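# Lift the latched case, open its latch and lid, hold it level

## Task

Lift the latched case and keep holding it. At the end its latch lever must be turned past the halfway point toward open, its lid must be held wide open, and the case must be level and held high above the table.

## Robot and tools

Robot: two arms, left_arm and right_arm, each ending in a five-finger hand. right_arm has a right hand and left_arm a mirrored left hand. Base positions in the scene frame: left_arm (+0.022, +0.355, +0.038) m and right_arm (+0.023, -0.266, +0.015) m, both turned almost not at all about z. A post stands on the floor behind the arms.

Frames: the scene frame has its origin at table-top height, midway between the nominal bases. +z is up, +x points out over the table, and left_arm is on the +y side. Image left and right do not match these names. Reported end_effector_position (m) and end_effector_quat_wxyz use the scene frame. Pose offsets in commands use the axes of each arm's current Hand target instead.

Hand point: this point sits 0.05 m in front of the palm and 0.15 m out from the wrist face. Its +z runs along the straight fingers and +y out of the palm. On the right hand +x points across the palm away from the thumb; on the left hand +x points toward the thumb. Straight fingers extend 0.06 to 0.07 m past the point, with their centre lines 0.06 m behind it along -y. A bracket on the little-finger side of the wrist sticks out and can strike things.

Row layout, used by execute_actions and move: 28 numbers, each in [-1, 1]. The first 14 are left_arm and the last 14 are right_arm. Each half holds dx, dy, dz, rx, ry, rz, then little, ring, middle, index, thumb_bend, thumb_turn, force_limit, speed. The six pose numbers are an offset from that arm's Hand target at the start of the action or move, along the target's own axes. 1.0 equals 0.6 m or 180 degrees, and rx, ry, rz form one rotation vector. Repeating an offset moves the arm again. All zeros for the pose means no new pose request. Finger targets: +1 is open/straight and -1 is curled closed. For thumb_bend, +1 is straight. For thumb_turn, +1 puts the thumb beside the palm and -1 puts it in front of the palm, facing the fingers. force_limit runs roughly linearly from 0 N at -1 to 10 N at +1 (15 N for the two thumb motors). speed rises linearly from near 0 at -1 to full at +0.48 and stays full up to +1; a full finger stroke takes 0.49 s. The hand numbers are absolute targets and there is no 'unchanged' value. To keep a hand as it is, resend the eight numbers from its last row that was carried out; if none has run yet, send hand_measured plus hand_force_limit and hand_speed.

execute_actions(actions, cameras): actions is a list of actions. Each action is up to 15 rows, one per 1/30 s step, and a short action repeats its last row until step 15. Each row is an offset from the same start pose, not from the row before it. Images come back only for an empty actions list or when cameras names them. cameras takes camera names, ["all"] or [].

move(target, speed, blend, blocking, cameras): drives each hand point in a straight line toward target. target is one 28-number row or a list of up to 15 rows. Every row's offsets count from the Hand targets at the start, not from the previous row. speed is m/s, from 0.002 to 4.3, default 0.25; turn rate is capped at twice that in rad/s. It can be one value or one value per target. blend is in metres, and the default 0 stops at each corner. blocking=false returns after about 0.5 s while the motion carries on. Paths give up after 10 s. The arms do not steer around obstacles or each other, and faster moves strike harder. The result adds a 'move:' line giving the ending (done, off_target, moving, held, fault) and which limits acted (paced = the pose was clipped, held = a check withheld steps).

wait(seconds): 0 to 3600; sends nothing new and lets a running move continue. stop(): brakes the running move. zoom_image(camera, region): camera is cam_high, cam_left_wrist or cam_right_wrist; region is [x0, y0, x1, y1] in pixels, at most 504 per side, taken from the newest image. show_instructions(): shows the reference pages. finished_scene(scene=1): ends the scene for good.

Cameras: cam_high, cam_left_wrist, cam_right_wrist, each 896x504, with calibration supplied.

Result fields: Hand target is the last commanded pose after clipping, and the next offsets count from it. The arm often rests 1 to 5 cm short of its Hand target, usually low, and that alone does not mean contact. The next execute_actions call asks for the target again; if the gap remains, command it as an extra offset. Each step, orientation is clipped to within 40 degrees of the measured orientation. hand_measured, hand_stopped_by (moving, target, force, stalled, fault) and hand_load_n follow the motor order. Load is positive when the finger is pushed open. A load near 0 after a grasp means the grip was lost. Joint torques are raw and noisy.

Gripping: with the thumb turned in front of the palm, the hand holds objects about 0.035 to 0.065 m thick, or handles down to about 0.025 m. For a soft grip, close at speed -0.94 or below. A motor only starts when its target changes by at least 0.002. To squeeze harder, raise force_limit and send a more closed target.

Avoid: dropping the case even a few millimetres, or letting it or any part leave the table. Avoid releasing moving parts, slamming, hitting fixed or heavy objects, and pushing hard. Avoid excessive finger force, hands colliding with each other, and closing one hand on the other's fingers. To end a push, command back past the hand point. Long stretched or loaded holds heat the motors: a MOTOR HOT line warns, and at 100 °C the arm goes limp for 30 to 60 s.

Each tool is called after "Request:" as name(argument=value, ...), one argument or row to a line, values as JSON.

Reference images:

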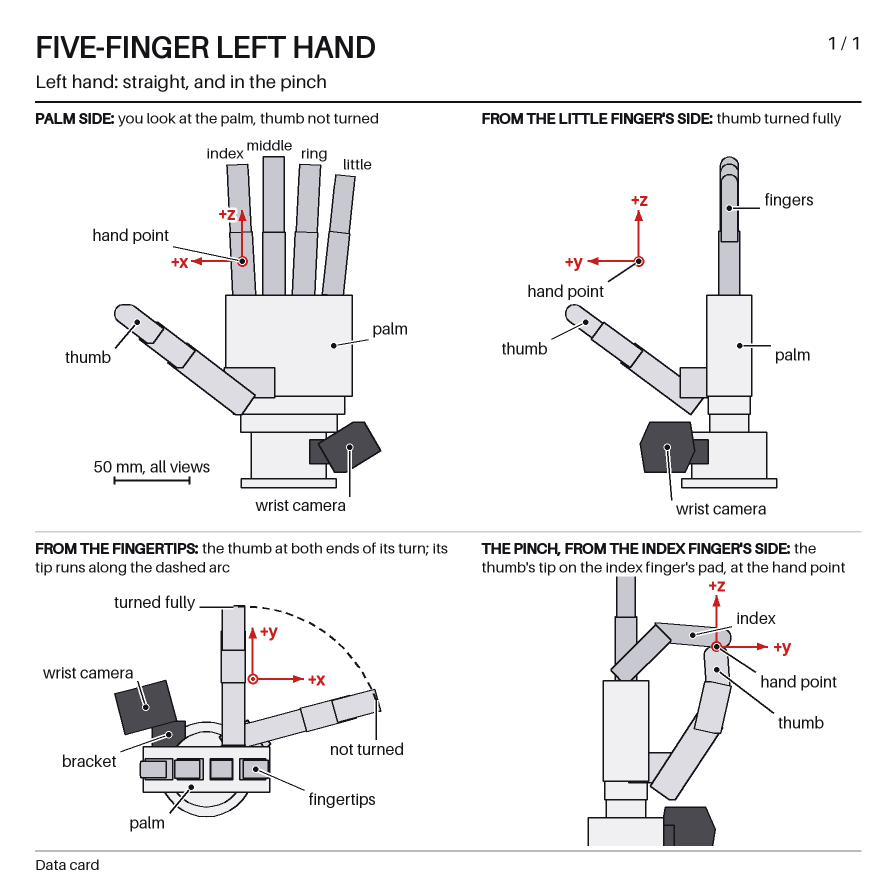

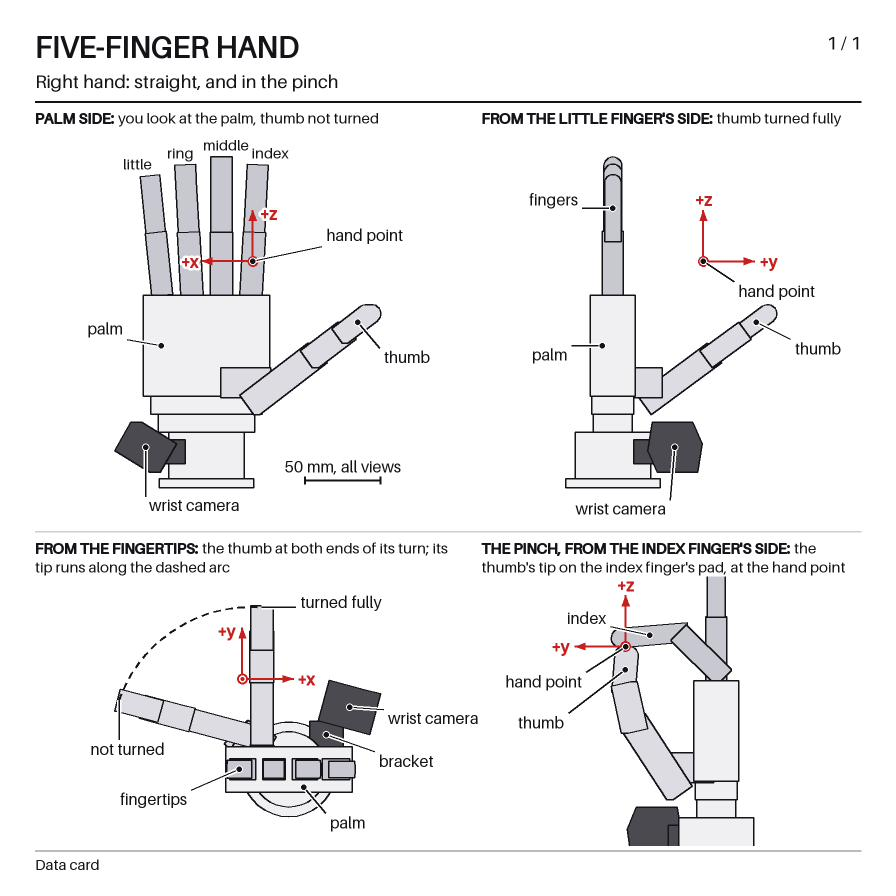

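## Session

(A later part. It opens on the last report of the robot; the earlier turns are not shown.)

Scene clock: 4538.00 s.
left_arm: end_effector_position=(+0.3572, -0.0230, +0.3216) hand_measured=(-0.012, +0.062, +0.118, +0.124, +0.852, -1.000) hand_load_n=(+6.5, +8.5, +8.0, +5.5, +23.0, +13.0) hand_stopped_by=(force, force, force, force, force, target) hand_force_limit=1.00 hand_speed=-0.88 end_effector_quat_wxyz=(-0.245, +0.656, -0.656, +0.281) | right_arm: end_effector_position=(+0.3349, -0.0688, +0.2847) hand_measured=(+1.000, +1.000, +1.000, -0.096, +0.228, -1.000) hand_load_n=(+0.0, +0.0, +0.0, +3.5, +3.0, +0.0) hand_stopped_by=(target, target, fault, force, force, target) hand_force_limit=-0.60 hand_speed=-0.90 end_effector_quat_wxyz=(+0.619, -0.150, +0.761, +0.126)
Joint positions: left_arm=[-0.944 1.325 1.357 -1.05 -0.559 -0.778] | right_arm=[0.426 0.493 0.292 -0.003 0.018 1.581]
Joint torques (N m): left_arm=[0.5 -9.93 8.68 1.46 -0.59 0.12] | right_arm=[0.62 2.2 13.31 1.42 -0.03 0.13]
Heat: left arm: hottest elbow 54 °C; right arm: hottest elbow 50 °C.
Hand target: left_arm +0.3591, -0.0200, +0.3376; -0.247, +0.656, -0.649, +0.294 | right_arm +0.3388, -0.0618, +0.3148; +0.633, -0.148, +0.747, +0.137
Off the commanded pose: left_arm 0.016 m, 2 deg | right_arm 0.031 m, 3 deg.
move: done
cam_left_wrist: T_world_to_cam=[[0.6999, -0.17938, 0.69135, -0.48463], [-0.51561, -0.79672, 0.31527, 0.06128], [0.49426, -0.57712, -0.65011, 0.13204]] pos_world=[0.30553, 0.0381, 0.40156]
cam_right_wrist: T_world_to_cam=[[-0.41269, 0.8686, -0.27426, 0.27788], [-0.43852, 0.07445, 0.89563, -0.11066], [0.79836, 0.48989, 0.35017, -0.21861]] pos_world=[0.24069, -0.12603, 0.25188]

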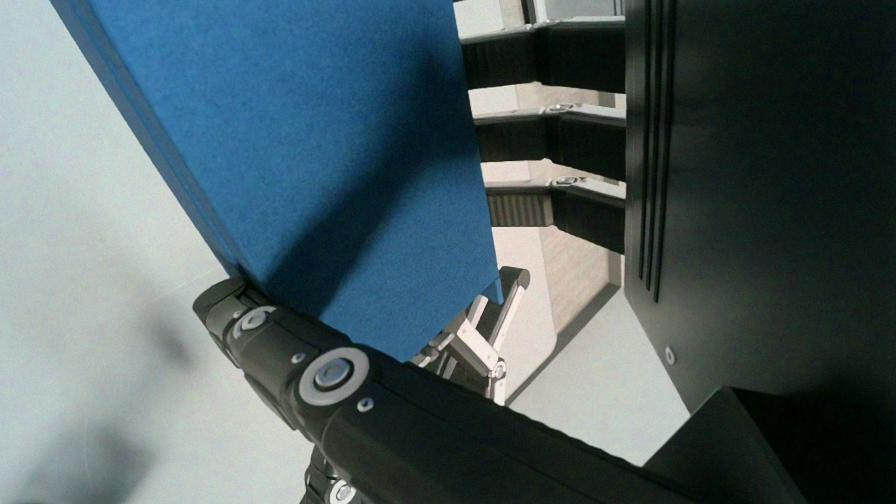

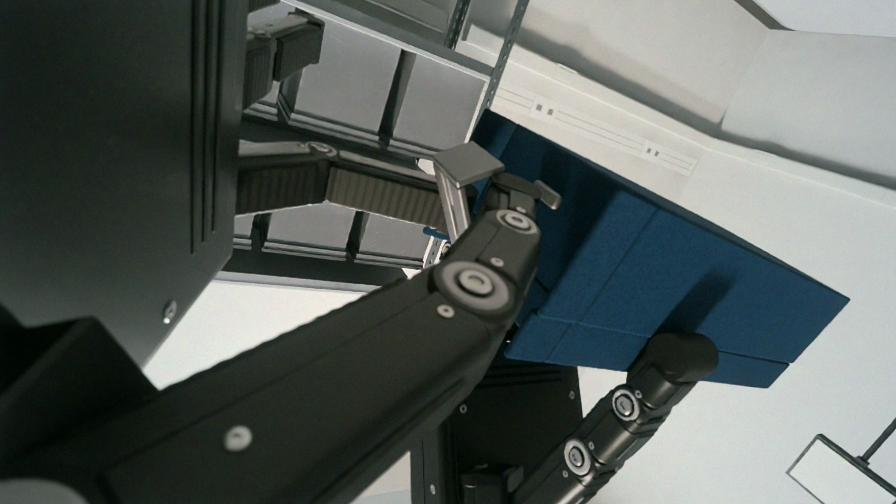

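Request:
move(
  target=[0,0,0,0,0,0,-0.8,-0.8,-0.8,-0.8,0.3,-1,1.0,-0.88,0.0016,-0.0306,-0.013,0,0,0,1,1,1,-0.2,0.2,-1,-0.6,-0.9],
  speed=0.02,
  cameras=["cam_left_wrist","cam_right_wrist"],
)

Request:
zoom_image(
  camera="cam_right_wrist",
  region=[430, 120, 610, 260],
)

Request:
zoom_image(
  camera="cam_left_wrist",
  region=[390, 270, 570, 410],
)

Scene clock: 4549.60 s.
left_arm: end_effector_position=(+0.3544, -0.0257, +0.3212) hand_measured=(-0.012, +0.062, +0.118, +0.124, +0.852, -1.000) hand_load_n=(+6.5, +8.5, +8.0, +5.5, +23.0, +13.5) hand_stopped_by=(force, force, force, force, force, target) hand_force_limit=1.00 hand_speed=-0.88 end_effector_quat_wxyz=(-0.240, +0.657, -0.657, +0.282) | right_arm: end_effector_position=(+0.3322, -0.0747, +0.2864) hand_measured=(+1.000, +1.000, +1.000, -0.096, +0.228, -1.000) hand_load_n=(+0.0, +0.0, +0.0, +4.5, +2.5, +0.0) hand_stopped_by=(target, target, fault, force, force, target) hand_force_limit=-0.60 hand_speed=-0.90 end_effector_quat_wxyz=(+0.614, -0.157, +0.760, +0.145)
Joint positions: left_arm=[-0.948 1.325 1.357 -1.051 -0.55 -0.785] | right_arm=[0.356 0.48 0.292 -0.019 -0.09 1.581]
Joint torques (N m): left_arm=[0.5 -9.88 8.79 1.51 -0.99 0.13] | right_arm=[-2.26 0.91 12.77 1.03 0.18 -0.02]
Heat: left arm: hottest elbow 54 °C; right arm: hottest elbow 50 °C.
Hand target: left_arm +0.3591, -0.0200, +0.3376; -0.247, +0.656, -0.649, +0.294 | right_arm +0.3388, -0.0818, +0.3149; +0.633, -0.148, +0.747, +0.137
Off the commanded pose: left_arm 0.018 m, 2 deg | right_arm 0.030 m, 3 deg.
move: off_target (right_arm)
cam_left_wrist: T_world_to_cam=[[0.70401, -0.17673, 0.68785, -0.48321], [-0.51669, -0.79194, 0.32536, 0.05512], [0.48723, -0.58446, -0.64885, 0.13351]] pos_world=[0.30362, 0.03629, 0.40107]
cam_right_wrist: T_world_to_cam=[[-0.44617, 0.85846, -0.25295, 0.28678], [-0.43105, 0.04156, 0.90137, -0.11948], [0.7843, 0.51119, 0.3515, -0.20831]] pos_world=[0.23982, -0.13474, 0.25346]

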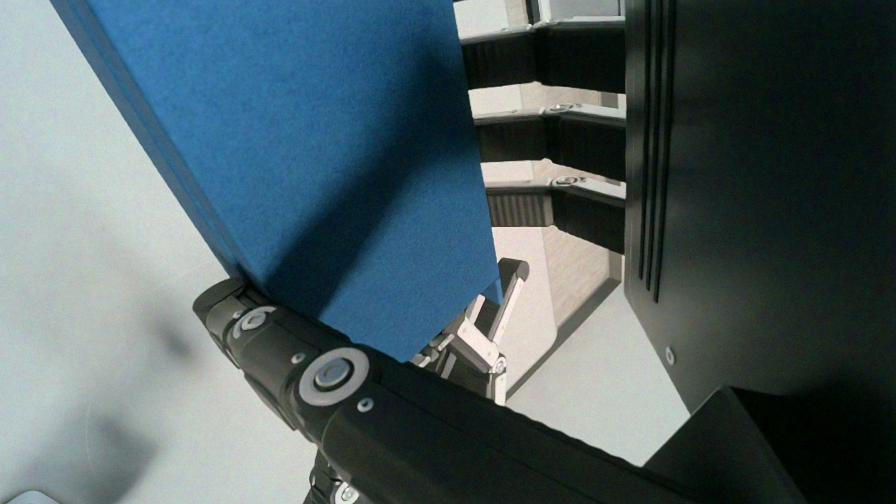

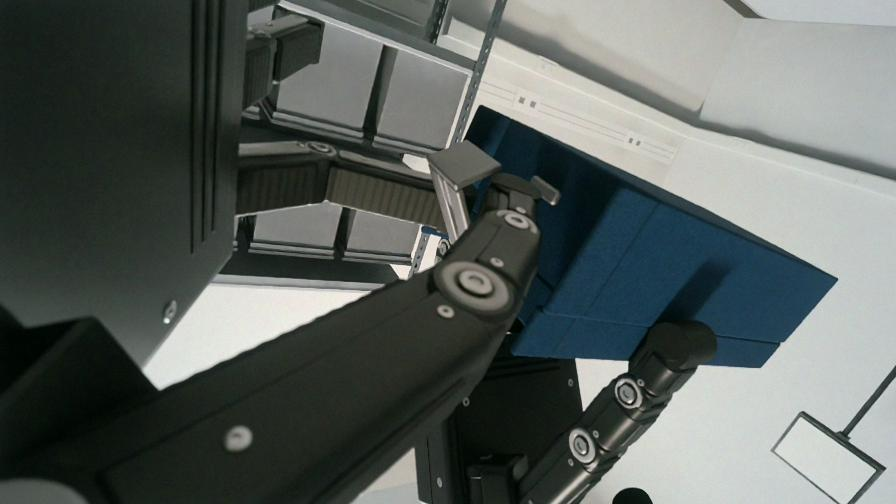

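Scaled by 2.800 from the camera's image (finer frame: 1280x720).

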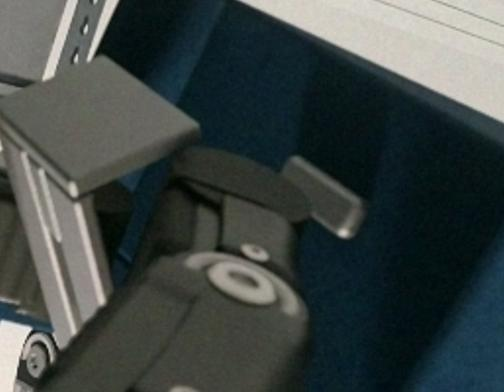

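Scaled by 2.800 from the camera's image (finer frame: 1280x720).

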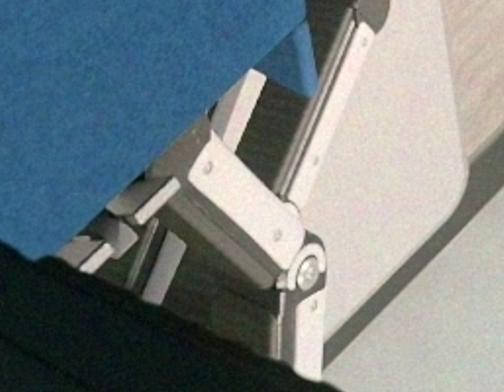

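Request:
move(
  target=[0,0,0,0,0,0,-0.8,-0.8,-0.8,-0.8,0.3,-1,1.0,-0.88,0.0016,-0.0306,-0.013,0,0,0,1,1,1,-0.2,0.2,-1,-0.6,-0.9],
  speed=0.02,
  cameras=["cam_left_wrist","cam_right_wrist"],
)

Request:
zoom_image(
  camera="cam_right_wrist",
  region=[430, 120, 610, 260],
)

Scene clock: 4555.07 s.
left_arm: end_effector_position=(+0.3526, -0.0315, +0.3226) hand_measured=(-0.012, +0.062, +0.118, +0.124, +0.852, -1.000) hand_load_n=(+6.0, +8.5, +8.0, +6.0, +22.5, +14.5) hand_stopped_by=(force, force, force, force, force, target) hand_force_limit=1.00 hand_speed=-0.88 end_effector_quat_wxyz=(-0.233, +0.660, -0.653, +0.289) | right_arm: end_effector_position=(+0.3310, -0.0908, +0.2910) hand_measured=(+1.000, +1.000, +1.000, -0.094, +0.228, -1.000) hand_load_n=(+0.0, +0.0, +0.0, +5.5, +5.5, -0.5) hand_stopped_by=(target, target, fault, force, force, target) hand_force_limit=-0.60 hand_speed=-0.90 end_effector_quat_wxyz=(+0.616, -0.159, +0.757, +0.152)
Joint positions: left_arm=[-0.954 1.325 1.357 -1.042 -0.544 -0.801] | right_arm=[0.247 0.452 0.292 -0.041 -0.211 1.563]
Joint torques (N m): left_arm=[1.14 -9.7 8.9 1.24 -1.31 0.32] | right_arm=[-2.9 1.26 12.48 0.95 0.45 -0.04]
Heat: left arm: hottest elbow 54 °C; right arm: hottest elbow 50 °C.
Hand target: left_arm +0.3591, -0.0199, +0.3375; -0.247, +0.656, -0.649, +0.294 | right_arm +0.3388, -0.1017, +0.3150; +0.633, -0.148, +0.747, +0.137
Off the commanded pose: left_arm 0.020 m, 2 deg | right_arm 0.027 m, 3 deg.
move: off_target (right_arm)
cam_left_wrist: T_world_to_cam=[[0.70449, -0.15985, 0.69147, -0.48472], [-0.51488, -0.78567, 0.34295, 0.04304], [0.48845, -0.59763, -0.63581, 0.12677]] pos_world=[0.30172, 0.03209, 0.40101]
cam_right_wrist: T_world_to_cam=[[-0.4566, 0.85462, -0.24726, 0.3026], [-0.43677, 0.02679, 0.89917, -0.12223], [0.77508, 0.51856, 0.36104, -0.19978]] pos_world=[0.23963, -0.15174, 0.25685]

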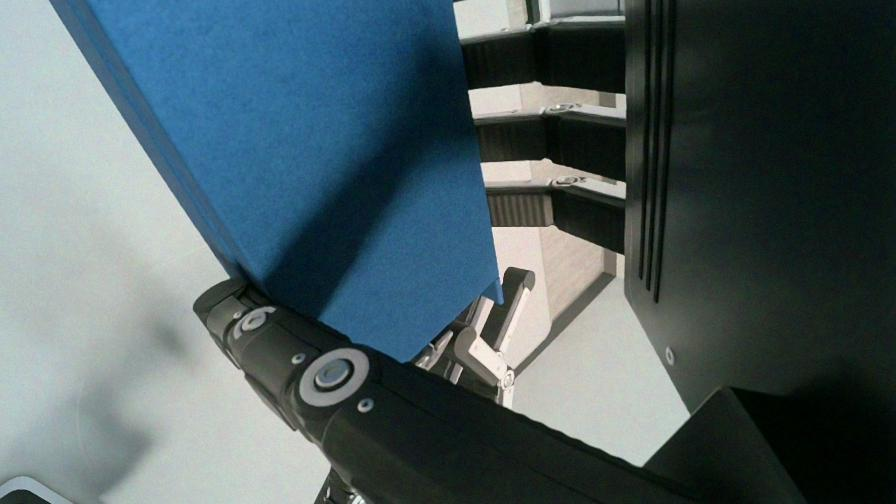

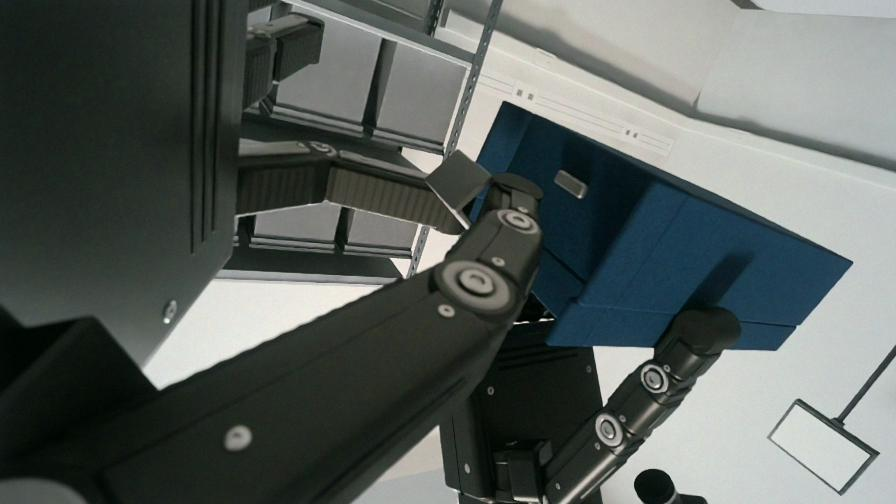

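Scaled by 2.800 from the camera's image (finer frame: 1280x720).

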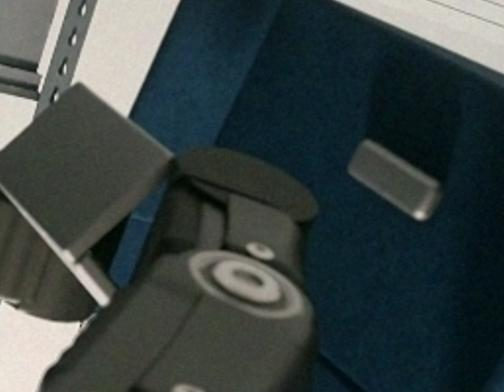

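Request:
move(
  target=[0,0,0,0,0,0,-0.8,-0.8,-0.8,-0.8,0.3,-1,1.0,-0.88,-0.0247,0.0004,-0.004,0,0,0,1,1,1,-0.2,0.2,-1,-0.6,-0.9],
  speed=0.03,
  cameras=["cam_left_wrist","cam_right_wrist"],
)

Request:
zoom_image(
  camera="cam_right_wrist",
  region=[430, 100, 630, 260],
)

Scene clock: 4561.63 s.
left_arm: end_effector_position=(+0.3522, -0.0320, +0.3225) hand_measured=(-0.012, +0.062, +0.118, +0.124, +0.852, -1.000) hand_load_n=(+6.5, +8.5, +8.0, +5.5, +23.0, +13.5) hand_stopped_by=(force, force, force, force, force, target) hand_force_limit=1.00 hand_speed=-0.88 end_effector_quat_wxyz=(-0.232, +0.660, -0.654, +0.289) | right_arm: end_effector_position=(+0.3305, -0.0916, +0.2926) hand_measured=(+1.000, +1.000, +1.000, -0.094, +0.228, -1.000) hand_load_n=(+0.0, +0.0, +0.0, +6.0, +5.0, -1.5) hand_stopped_by=(target, target, fault, force, force, target) hand_force_limit=-0.60 hand_speed=-0.90 end_effector_quat_wxyz=(+0.607, -0.160, +0.764, +0.150)
Joint positions: left_arm=[-0.955 1.325 1.357 -1.042 -0.543 -0.801] | right_arm=[0.245 0.444 0.311 -0.093 -0.211 1.559]
Joint torques (N m): left_arm=[1.2 -9.93 8.83 1.13 -1.35 0.35] | right_arm=[-2.73 0.97 13.93 1.02 0.47 0]
Heat: left arm: hottest elbow 54 °C; right arm: hottest elbow 50 °C.
Hand target: left_arm +0.3591, -0.0199, +0.3375; -0.247, +0.656, -0.649, +0.294 | right_arm +0.3388, -0.1018, +0.3297; +0.633, -0.148, +0.747, +0.137
Off the commanded pose: left_arm 0.020 m, 2 deg | right_arm 0.040 m, 4 deg.
move: off_target (right_arm)
cam_left_wrist: T_world_to_cam=[[0.70483, -0.16046, 0.691, -0.48445], [-0.51568, -0.7848, 0.34376, 0.04253], [0.48713, -0.59862, -0.63589, 0.1272]] pos_world=[0.30142, 0.03179, 0.40101]
cam_right_wrist: T_world_to_cam=[[-0.46073, 0.85311, -0.24482, 0.30397], [-0.41705, 0.03539, 0.90819, -0.13232], [0.78345, 0.52053, 0.33948, -0.19578]] pos_world=[0.23825, -0.15273, 0.26105]

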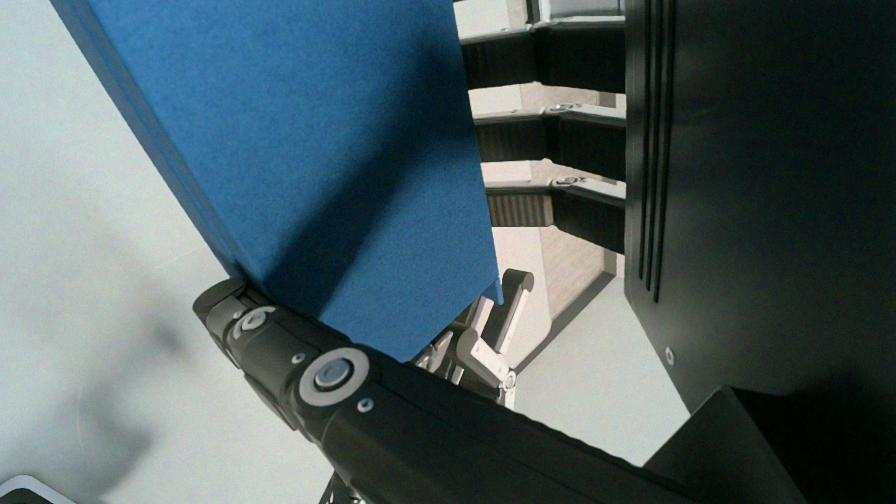

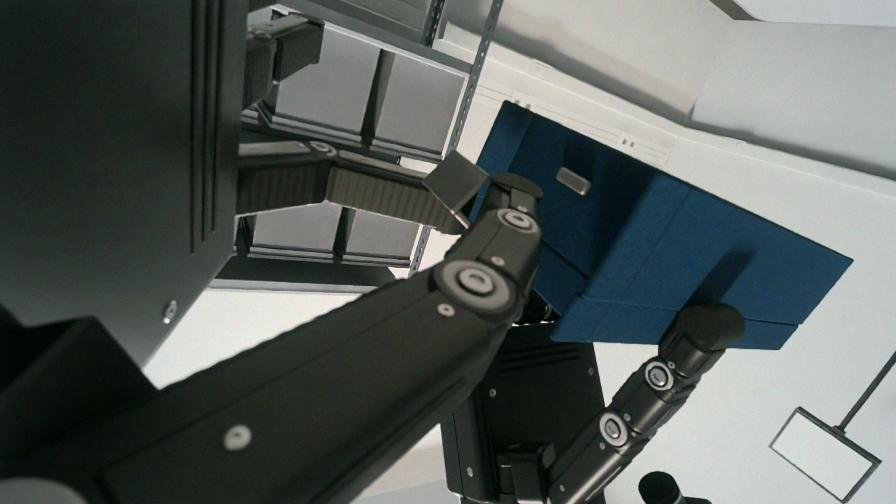

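Scaled by 2.520 from the camera's image (finer frame: 1280x720).

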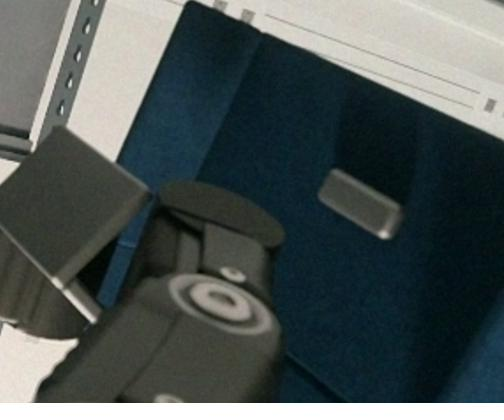

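Request:
execute_actions(
  actions=[],
)

Scene clock: 4582.57 s.
left_arm: end_effector_position=(+0.3522, -0.0320, +0.3225) hand_measured=(-0.012, +0.062, +0.118, +0.124, +0.852, -1.000) hand_load_n=(+7.0, +8.5, +8.5, +5.0, +23.0, +14.0) hand_stopped_by=(force, force, force, force, force, target) hand_force_limit=1.00 hand_speed=-0.88 end_effector_quat_wxyz=(-0.232, +0.660, -0.654, +0.289) | right_arm: end_effector_position=(+0.3305, -0.0916, +0.2926) hand_measured=(+1.000, +1.000, +1.000, -0.094, +0.228, -1.000) hand_load_n=(+0.0, +0.0, +0.0, +6.0, +4.5, -1.5) hand_stopped_by=(target, target, fault, force, force, target) hand_force_limit=-0.60 hand_speed=-0.90 end_effector_quat_wxyz=(+0.607, -0.160, +0.764, +0.150)
Joint positions: left_arm=[-0.955 1.325 1.357 -1.042 -0.543 -0.801] | right_arm=[0.245 0.444 0.311 -0.093 -0.211 1.559]
Joint velocities: within noise
Joint torques (N m): left_arm=[1.32 -9.7 8.84 1.17 -1.33 0.34] | right_arm=[-2.73 1.2 13.93 1.06 0.47 0]
Heat: left arm: hottest elbow 54 °C; right arm: hottest elbow 49 °C.
Hand target: left_arm +0.3591, -0.0199, +0.3375; -0.247, +0.656, -0.649, +0.294 | right_arm +0.3388, -0.1018, +0.3297; +0.633, -0.148, +0.747, +0.137
Off the commanded pose: left_arm 0.020 m, 2 deg | right_arm 0.040 m, 4 deg.
camera_calibration:
cam_left_wrist: T_world_to_cam=[[0.70483, -0.16046, 0.691, -0.48445], [-0.51568, -0.7848, 0.34376, 0.04253], [0.48713, -0.59862, -0.63589, 0.1272]] pos_world=[0.30142, 0.03179, 0.40101]
cam_right_wrist: T_world_to_cam=[[-0.46073, 0.85311, -0.24482, 0.30397], [-0.41705, 0.03539, 0.90819, -0.13232], [0.78345, 0.52053, 0.33948, -0.19578]] pos_world=[0.23825, -0.15273, 0.26105]

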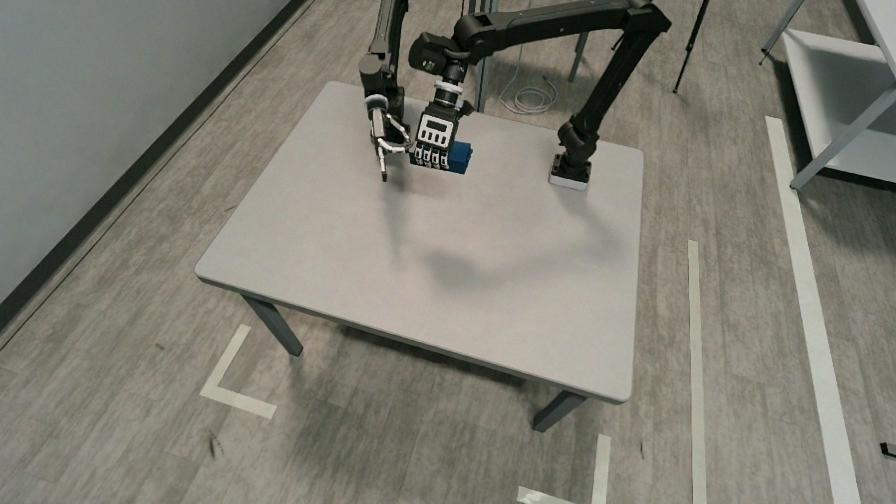

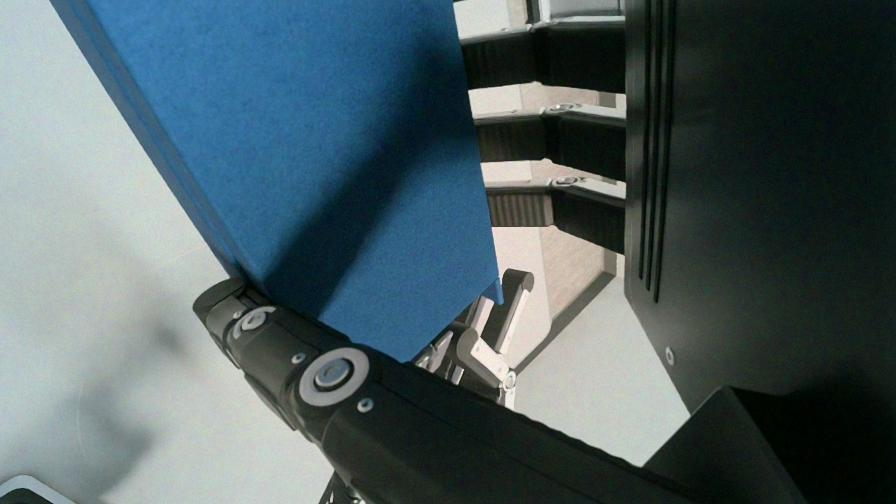

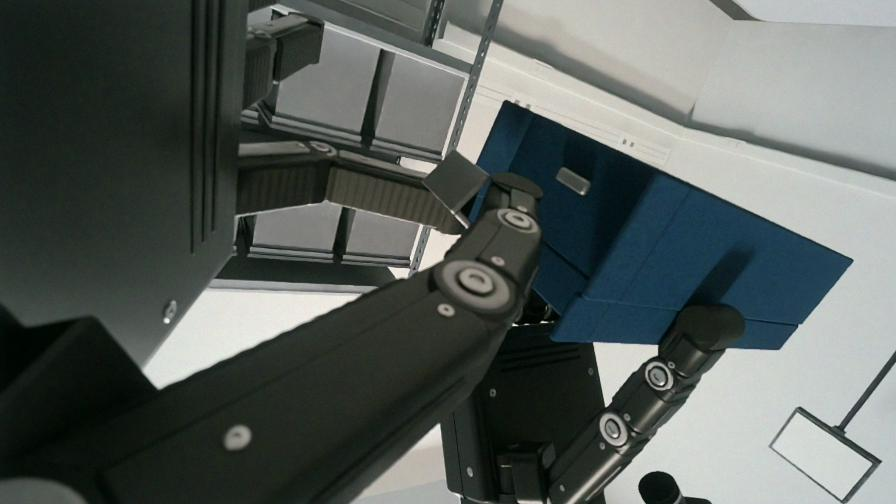

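Request:
zoom_image(
  camera="cam_right_wrist",
  region=[420, 100, 620, 260],
)

Request:
zoom_image(
  camera="cam_left_wrist",
  region=[390, 250, 590, 410],
)

Scaled by 2.520 from the camera's image (finer frame: 1280x720).

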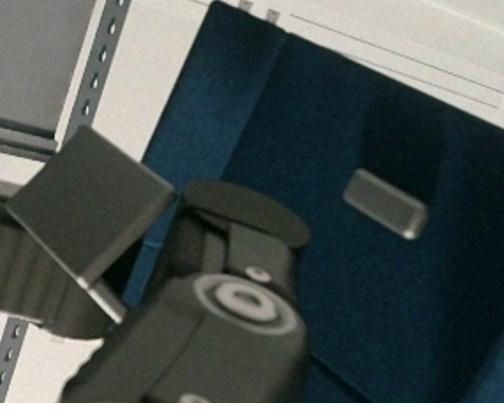

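Scaled by 2.520 from the camera's image (finer frame: 1280x720).

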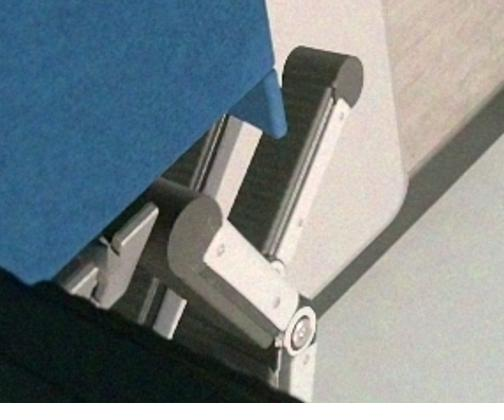

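Request:
move(
  target=[0,0,0,0,0,0,-0.8,-0.8,-0.8,-0.8,0.3,-1,1.0,-0.88,-0.0163,0.0003,-0.0027,0,0,0,1,1,1,-0.2,0.2,-1,-0.6,-0.9],
  speed=0.05,
  cameras=["cam_left_wrist","cam_right_wrist"],
)

Scene clock: 4590.77 s.
left_arm: end_effector_position=(+0.3521, -0.0318, +0.3231) hand_measured=(-0.012, +0.062, +0.118, +0.124, +0.852, -1.000) hand_load_n=(+6.5, +8.5, +8.0, +5.5, +23.0, +13.5) hand_stopped_by=(force, force, force, force, force, target) hand_force_limit=1.00 hand_speed=-0.88 end_effector_quat_wxyz=(-0.232, +0.660, -0.653, +0.290) | right_arm: end_effector_position=(+0.3304, -0.0919, +0.2961) hand_measured=(+1.000, +1.000, +1.000, -0.094, +0.228, -1.000) hand_load_n=(+0.0, +0.0, +0.0, +5.5, +4.0, -2.0) hand_stopped_by=(target, target, fault, force, force, target) hand_force_limit=-0.60 hand_speed=-0.90 end_effector_quat_wxyz=(+0.602, -0.161, +0.768, +0.148)
Joint positions: left_arm=[-0.955 1.324 1.357 -1.042 -0.543 -0.802] | right_arm=[0.244 0.44 0.329 -0.127 -0.211 1.555]
Joint torques (N m): left_arm=[1.55 -9.76 8.87 1.1 -1.32 0.36] | right_arm=[-2.78 0.91 14.49 1.2 0.44 0.03]
Heat: left arm: hottest elbow 54 °C; right arm: hottest elbow 49 °C.
Hand target: left_arm +0.3591, -0.0200, +0.3374; -0.247, +0.656, -0.649, +0.294 | right_arm +0.3388, -0.1018, +0.3396; +0.633, -0.148, +0.747, +0.137
Off the commanded pose: left_arm 0.020 m, 2 deg | right_arm 0.045 m, 5 deg.
move: off_target (right_arm)
cam_left_wrist: T_world_to_cam=[[0.70445, -0.15941, 0.69163, -0.48472], [-0.51563, -0.78456, 0.34436, 0.04218], [0.48773, -0.59921, -0.63488, 0.1271]] pos_world=[0.30122, 0.03199, 0.40142]
cam_right_wrist: T_world_to_cam=[[-0.46281, 0.8517, -0.2458, 0.30585], [-0.40759, 0.04179, 0.91221, -0.13917], [0.7872, 0.52237, 0.3278, -0.1944]] pos_world=[0.23786, -0.15313, 0.26585]

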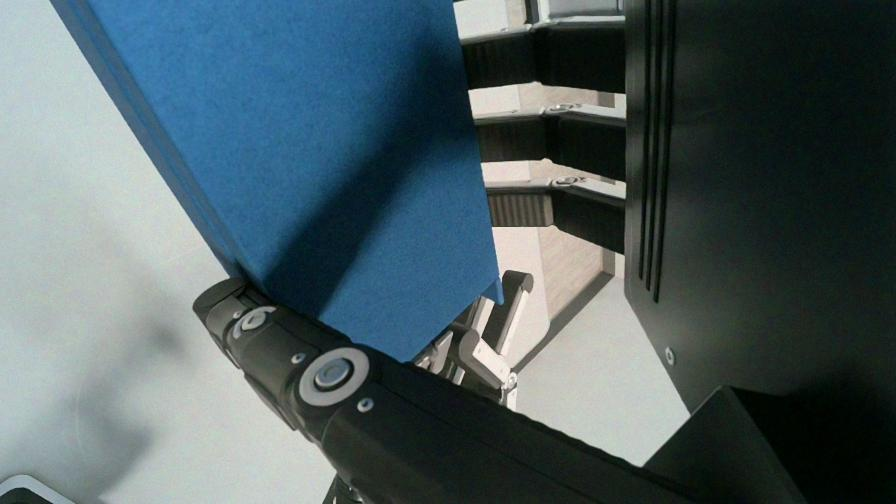

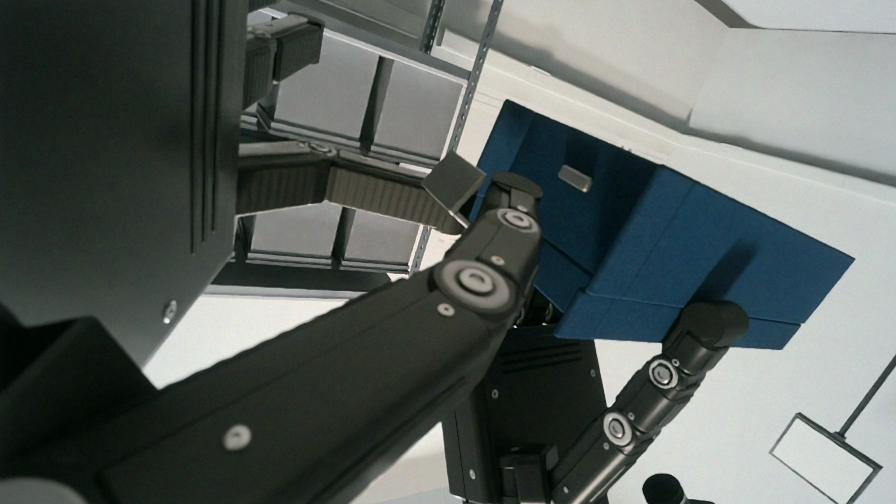

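Request:
move(
  target=[0,0,0,0,0,0,-0.8,-0.8,-0.8,-0.8,0.3,-1,1.0,-0.88,-0.0163,0.0003,-0.0027,0,0,0,1,1,1,-0.2,0.2,-1,-0.6,-0.9],
  speed=0.05,
  cameras=["cam_left_wrist"],
)

Request:
zoom_image(
  camera="cam_left_wrist",
  region=[390, 250, 590, 410],
)

Scene clock: 4596.63 s.
left_arm: end_effector_position=(+0.3523, -0.0312, +0.3256) hand_measured=(-0.012, +0.062, +0.118, +0.124, +0.852, -1.000) hand_load_n=(+6.5, +8.5, +8.0, +5.5, +22.5, +13.5) hand_stopped_by=(force, force, force, force, force, target) hand_force_limit=1.00 hand_speed=-0.88 end_effector_quat_wxyz=(-0.233, +0.660, -0.652, +0.292) | right_arm: end_effector_position=(+0.3312, -0.0926, +0.3018) hand_measured=(+1.000, +1.000, +1.000, -0.094, +0.228, -1.000) hand_load_n=(+0.0, +0.0, +0.0, +5.0, +3.5, -1.5) hand_stopped_by=(target, target, fault, force, force, target) hand_force_limit=-0.60 hand_speed=-0.90 end_effector_quat_wxyz=(+0.600, -0.160, +0.770, +0.146)
Joint positions: left_arm=[-0.955 1.32 1.357 -1.04 -0.545 -0.802] | right_arm=[0.242 0.439 0.35 -0.157 -0.208 1.552]
Joint torques (N m): left_arm=[1.49 -9.17 8.85 1.01 -1.22 0.32] | right_arm=[-2.43 0.85 14.84 1.22 0.32 0.06]
Heat: left arm: hottest elbow 54 °C; right arm: hottest elbow 48 °C.
Hand target: left_arm +0.3591, -0.0200, +0.3375; -0.247, +0.656, -0.649, +0.294 | right_arm +0.3388, -0.1017, +0.3495; +0.633, -0.148, +0.747, +0.137
Off the commanded pose: left_arm 0.018 m, 2 deg | right_arm 0.049 m, 5 deg.
move: off_target (right_arm)
cam_left_wrist: T_world_to_cam=[[0.70094, -0.15584, 0.69598, -0.48661], [-0.51637, -0.78402, 0.34449, 0.04211], [0.49198, -0.60086, -0.63002, 0.12583]] pos_world=[0.30092, 0.03279, 0.40344]

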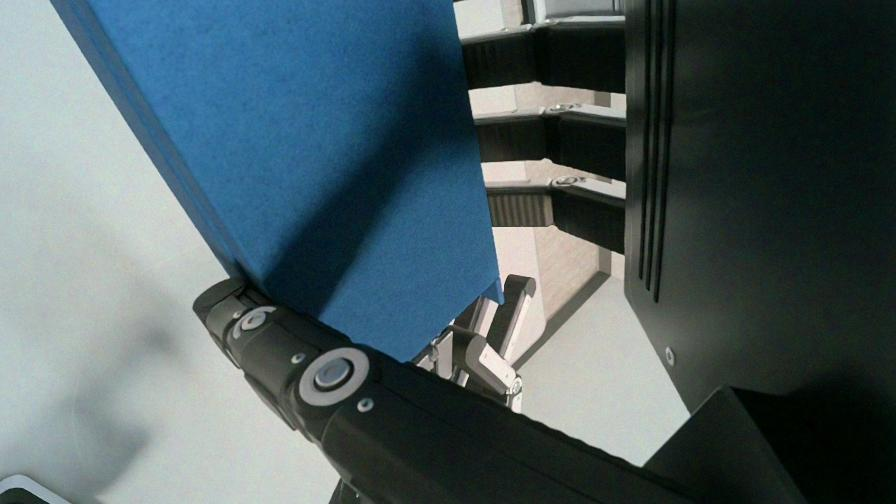

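Scaled by 2.520 from the camera's image (finer frame: 1280x720).

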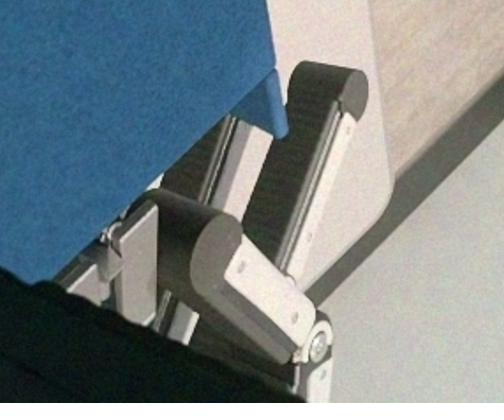

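Request:
move(
  target=[0,0,0,0,0,0,-0.8,-0.8,-0.8,-0.8,0.3,-1,1.0,-0.88,-0.0081,0.0002,-0.0014,0,0,0,1,1,1,-0.2,0.2,-1,-0.6,-0.9],
  speed=0.05,
  cameras=["cam_left_wrist", "cam_right_wrist"],
)

Request:
zoom_image(
  camera="cam_left_wrist",
  region=[390, 250, 590, 410],
)

Request:
zoom_image(
  camera="cam_right_wrist",
  region=[420, 100, 620, 260],
)

Scene clock: 4603.73 s.
left_arm: end_effector_position=(+0.3521, -0.0311, +0.3264) hand_measured=(-0.012, +0.062, +0.118, +0.124, +0.852, -1.000) hand_load_n=(+7.0, +8.5, +8.0, +5.0, +23.0, +13.0) hand_stopped_by=(force, force, force, force, force, target) hand_force_limit=1.00 hand_speed=-0.88 end_effector_quat_wxyz=(-0.232, +0.660, -0.651, +0.293) | right_arm: end_effector_position=(+0.3312, -0.0926, +0.3034) hand_measured=(+1.000, +1.000, +1.000, -0.094, +0.228, -1.000) hand_load_n=(+0.0, +0.0, +0.0, +5.0, +4.0, -2.5) hand_stopped_by=(target, target, fault, force, force, target) hand_force_limit=-0.60 hand_speed=-0.90 end_effector_quat_wxyz=(+0.597, -0.161, +0.772, +0.145)
Joint positions: left_arm=[-0.955 1.318 1.357 -1.04 -0.545 -0.803] | right_arm=[0.242 0.438 0.358 -0.173 -0.208 1.551]
Joint torques (N m): left_arm=[1.26 -9.35 8.85 1.11 -1.22 0.36] | right_arm=[-2.55 0.73 15.17 1.31 0.34 0.07]
Heat: left arm: hottest elbow 54 °C; right arm: hottest elbow 49 °C.
Hand target: left_arm +0.3591, -0.0199, +0.3376; -0.247, +0.656, -0.649, +0.294 | right_arm +0.3386, -0.1017, +0.3546; +0.633, -0.148, +0.747, +0.137
Off the commanded pose: left_arm 0.017 m, 2 deg | right_arm 0.052 m, 5 deg.
move: off_target (right_arm)
cam_left_wrist: T_world_to_cam=[[0.70047, -0.1539, 0.69689, -0.48706], [-0.51605, -0.78373, 0.34563, 0.04142], [0.49298, -0.60173, -0.6284, 0.12561]] pos_world=[0.30062, 0.03309, 0.40404]
cam_right_wrist: T_world_to_cam=[[-0.46326, 0.85112, -0.24694, 0.30908], [-0.39607, 0.05043, 0.91683, -0.14995], [0.79279, 0.52254, 0.31375, -0.19459]] pos_world=[0.23806, -0.15382, 0.27485]

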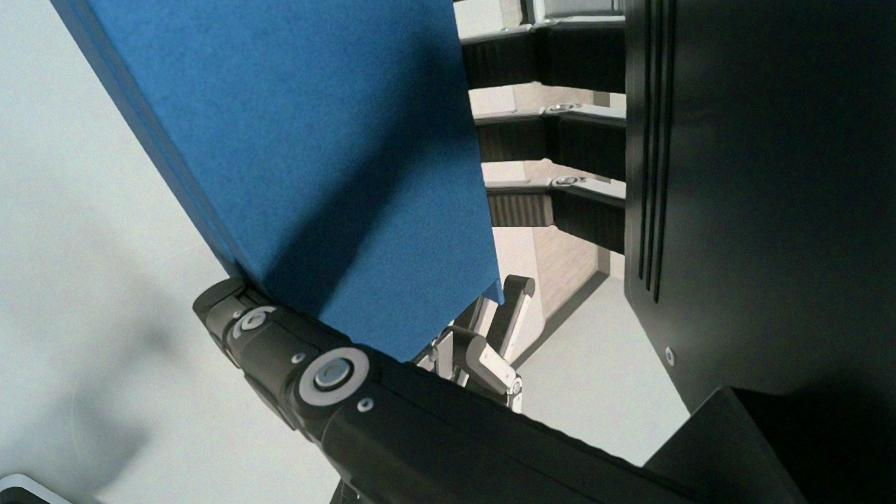

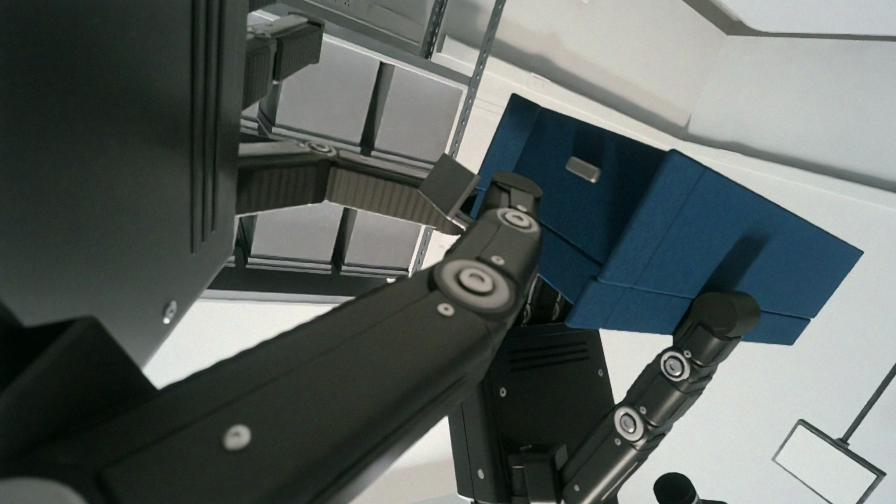

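Scaled by 2.520 from the camera's image (finer frame: 1280x720).

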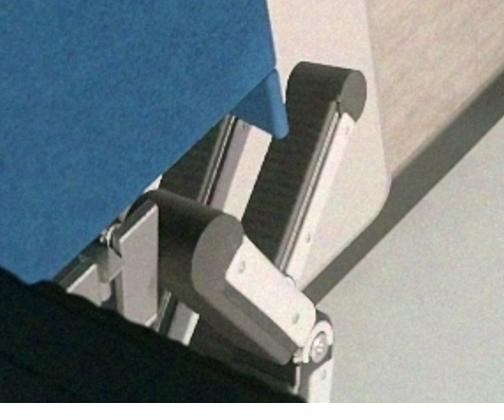

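Scaled by 2.520 from the camera's image (finer frame: 1280x720).

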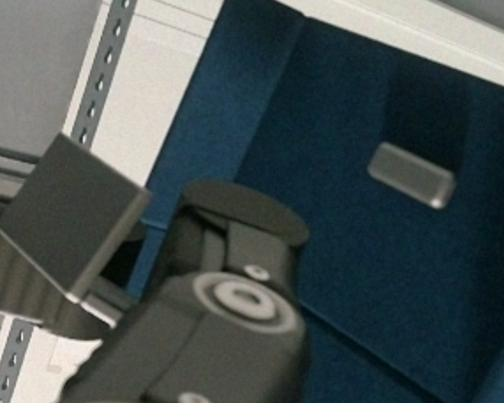

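Request:
move(
  target=[0,0,0,0,0,0,-0.8,-0.8,-0.8,-0.8,0.3,-1,1.0,-0.88,-0.0163,0.0003,-0.0027,0,0,0,1,1,1,-0.2,0.2,-1,-0.6,-0.9],
  speed=0.05,
  cameras=["cam_left_wrist"],
)

Request:
zoom_image(
  camera="cam_left_wrist",
  region=[390, 250, 590, 410],
)

Scene clock: 4648.50 s.
left_arm: end_effector_position=(+0.3524, -0.0290, +0.3280) hand_measured=(-0.012, +0.062, +0.118, +0.124, +0.852, -1.000) hand_load_n=(+6.5, +8.5, +8.0, +5.5, +23.0, +13.5) hand_stopped_by=(force, force, force, force, force, target) hand_force_limit=1.00 hand_speed=-0.88 end_effector_quat_wxyz=(-0.236, +0.659, -0.651, +0.293) | right_arm: end_effector_position=(+0.3333, -0.0951, +0.3224) hand_measured=(+1.000, +1.000, +1.000, -0.096, +0.228, -1.000) hand_load_n=(+0.0, +0.0, +0.0, +3.0, +3.5, -3.0) hand_stopped_by=(target, target, fault, force, force, target) hand_force_limit=-0.60 hand_speed=-0.90 end_effector_quat_wxyz=(+0.606, -0.158, +0.767, +0.142)
Joint positions: left_arm=[-0.955 1.314 1.357 -1.042 -0.551 -0.799] | right_arm=[0.235 0.434 0.394 -0.192 -0.206 1.55]
Joint torques (N m): left_arm=[0.97 -8.76 8.83 1.1 -0.95 0.32] | right_arm=[-1.9 0.85 14.54 1.25 0.14 0.08]
Heat: left arm: hottest elbow 54 °C; right arm: hottest elbow 53 °C.
Hand target: left_arm +0.3590, -0.0201, +0.3374; -0.247, +0.656, -0.649, +0.294 | right_arm +0.3386, -0.1017, +0.3645; +0.633, -0.148, +0.747, +0.137
Off the commanded pose: left_arm 0.015 m, 1 deg | right_arm 0.043 m, 4 deg.
move: off_target (right_arm)
cam_left_wrist: T_world_to_cam=[[0.69702, -0.15668, 0.69972, -0.48793], [-0.51741, -0.7855, 0.33953, 0.04506], [0.49643, -0.59871, -0.62857, 0.12668]] pos_world=[0.30052, 0.03479, 0.40575]

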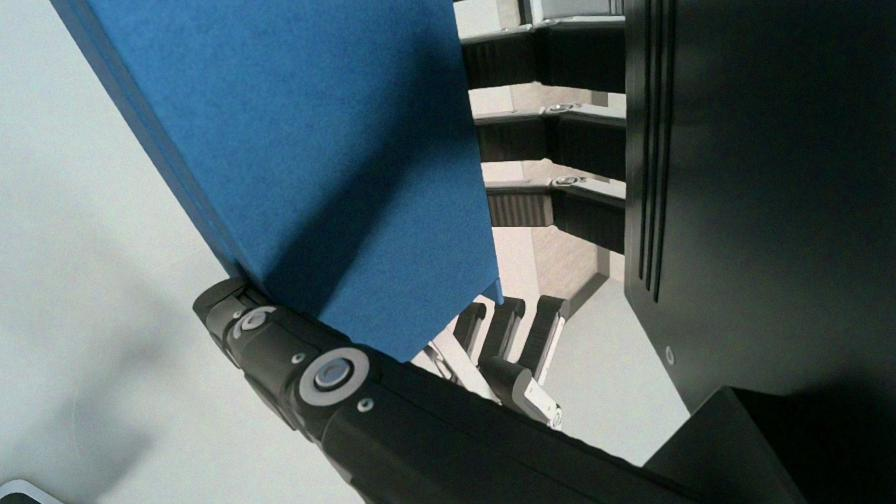

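Scaled by 2.520 from the camera's image (finer frame: 1280x720).

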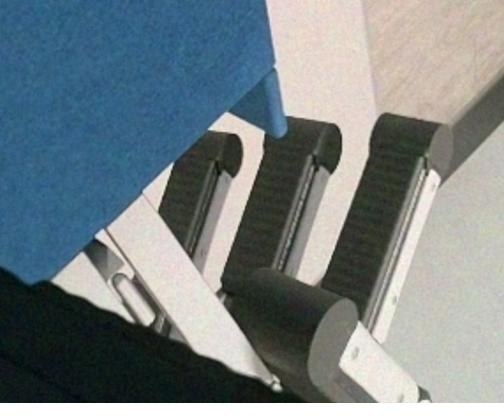

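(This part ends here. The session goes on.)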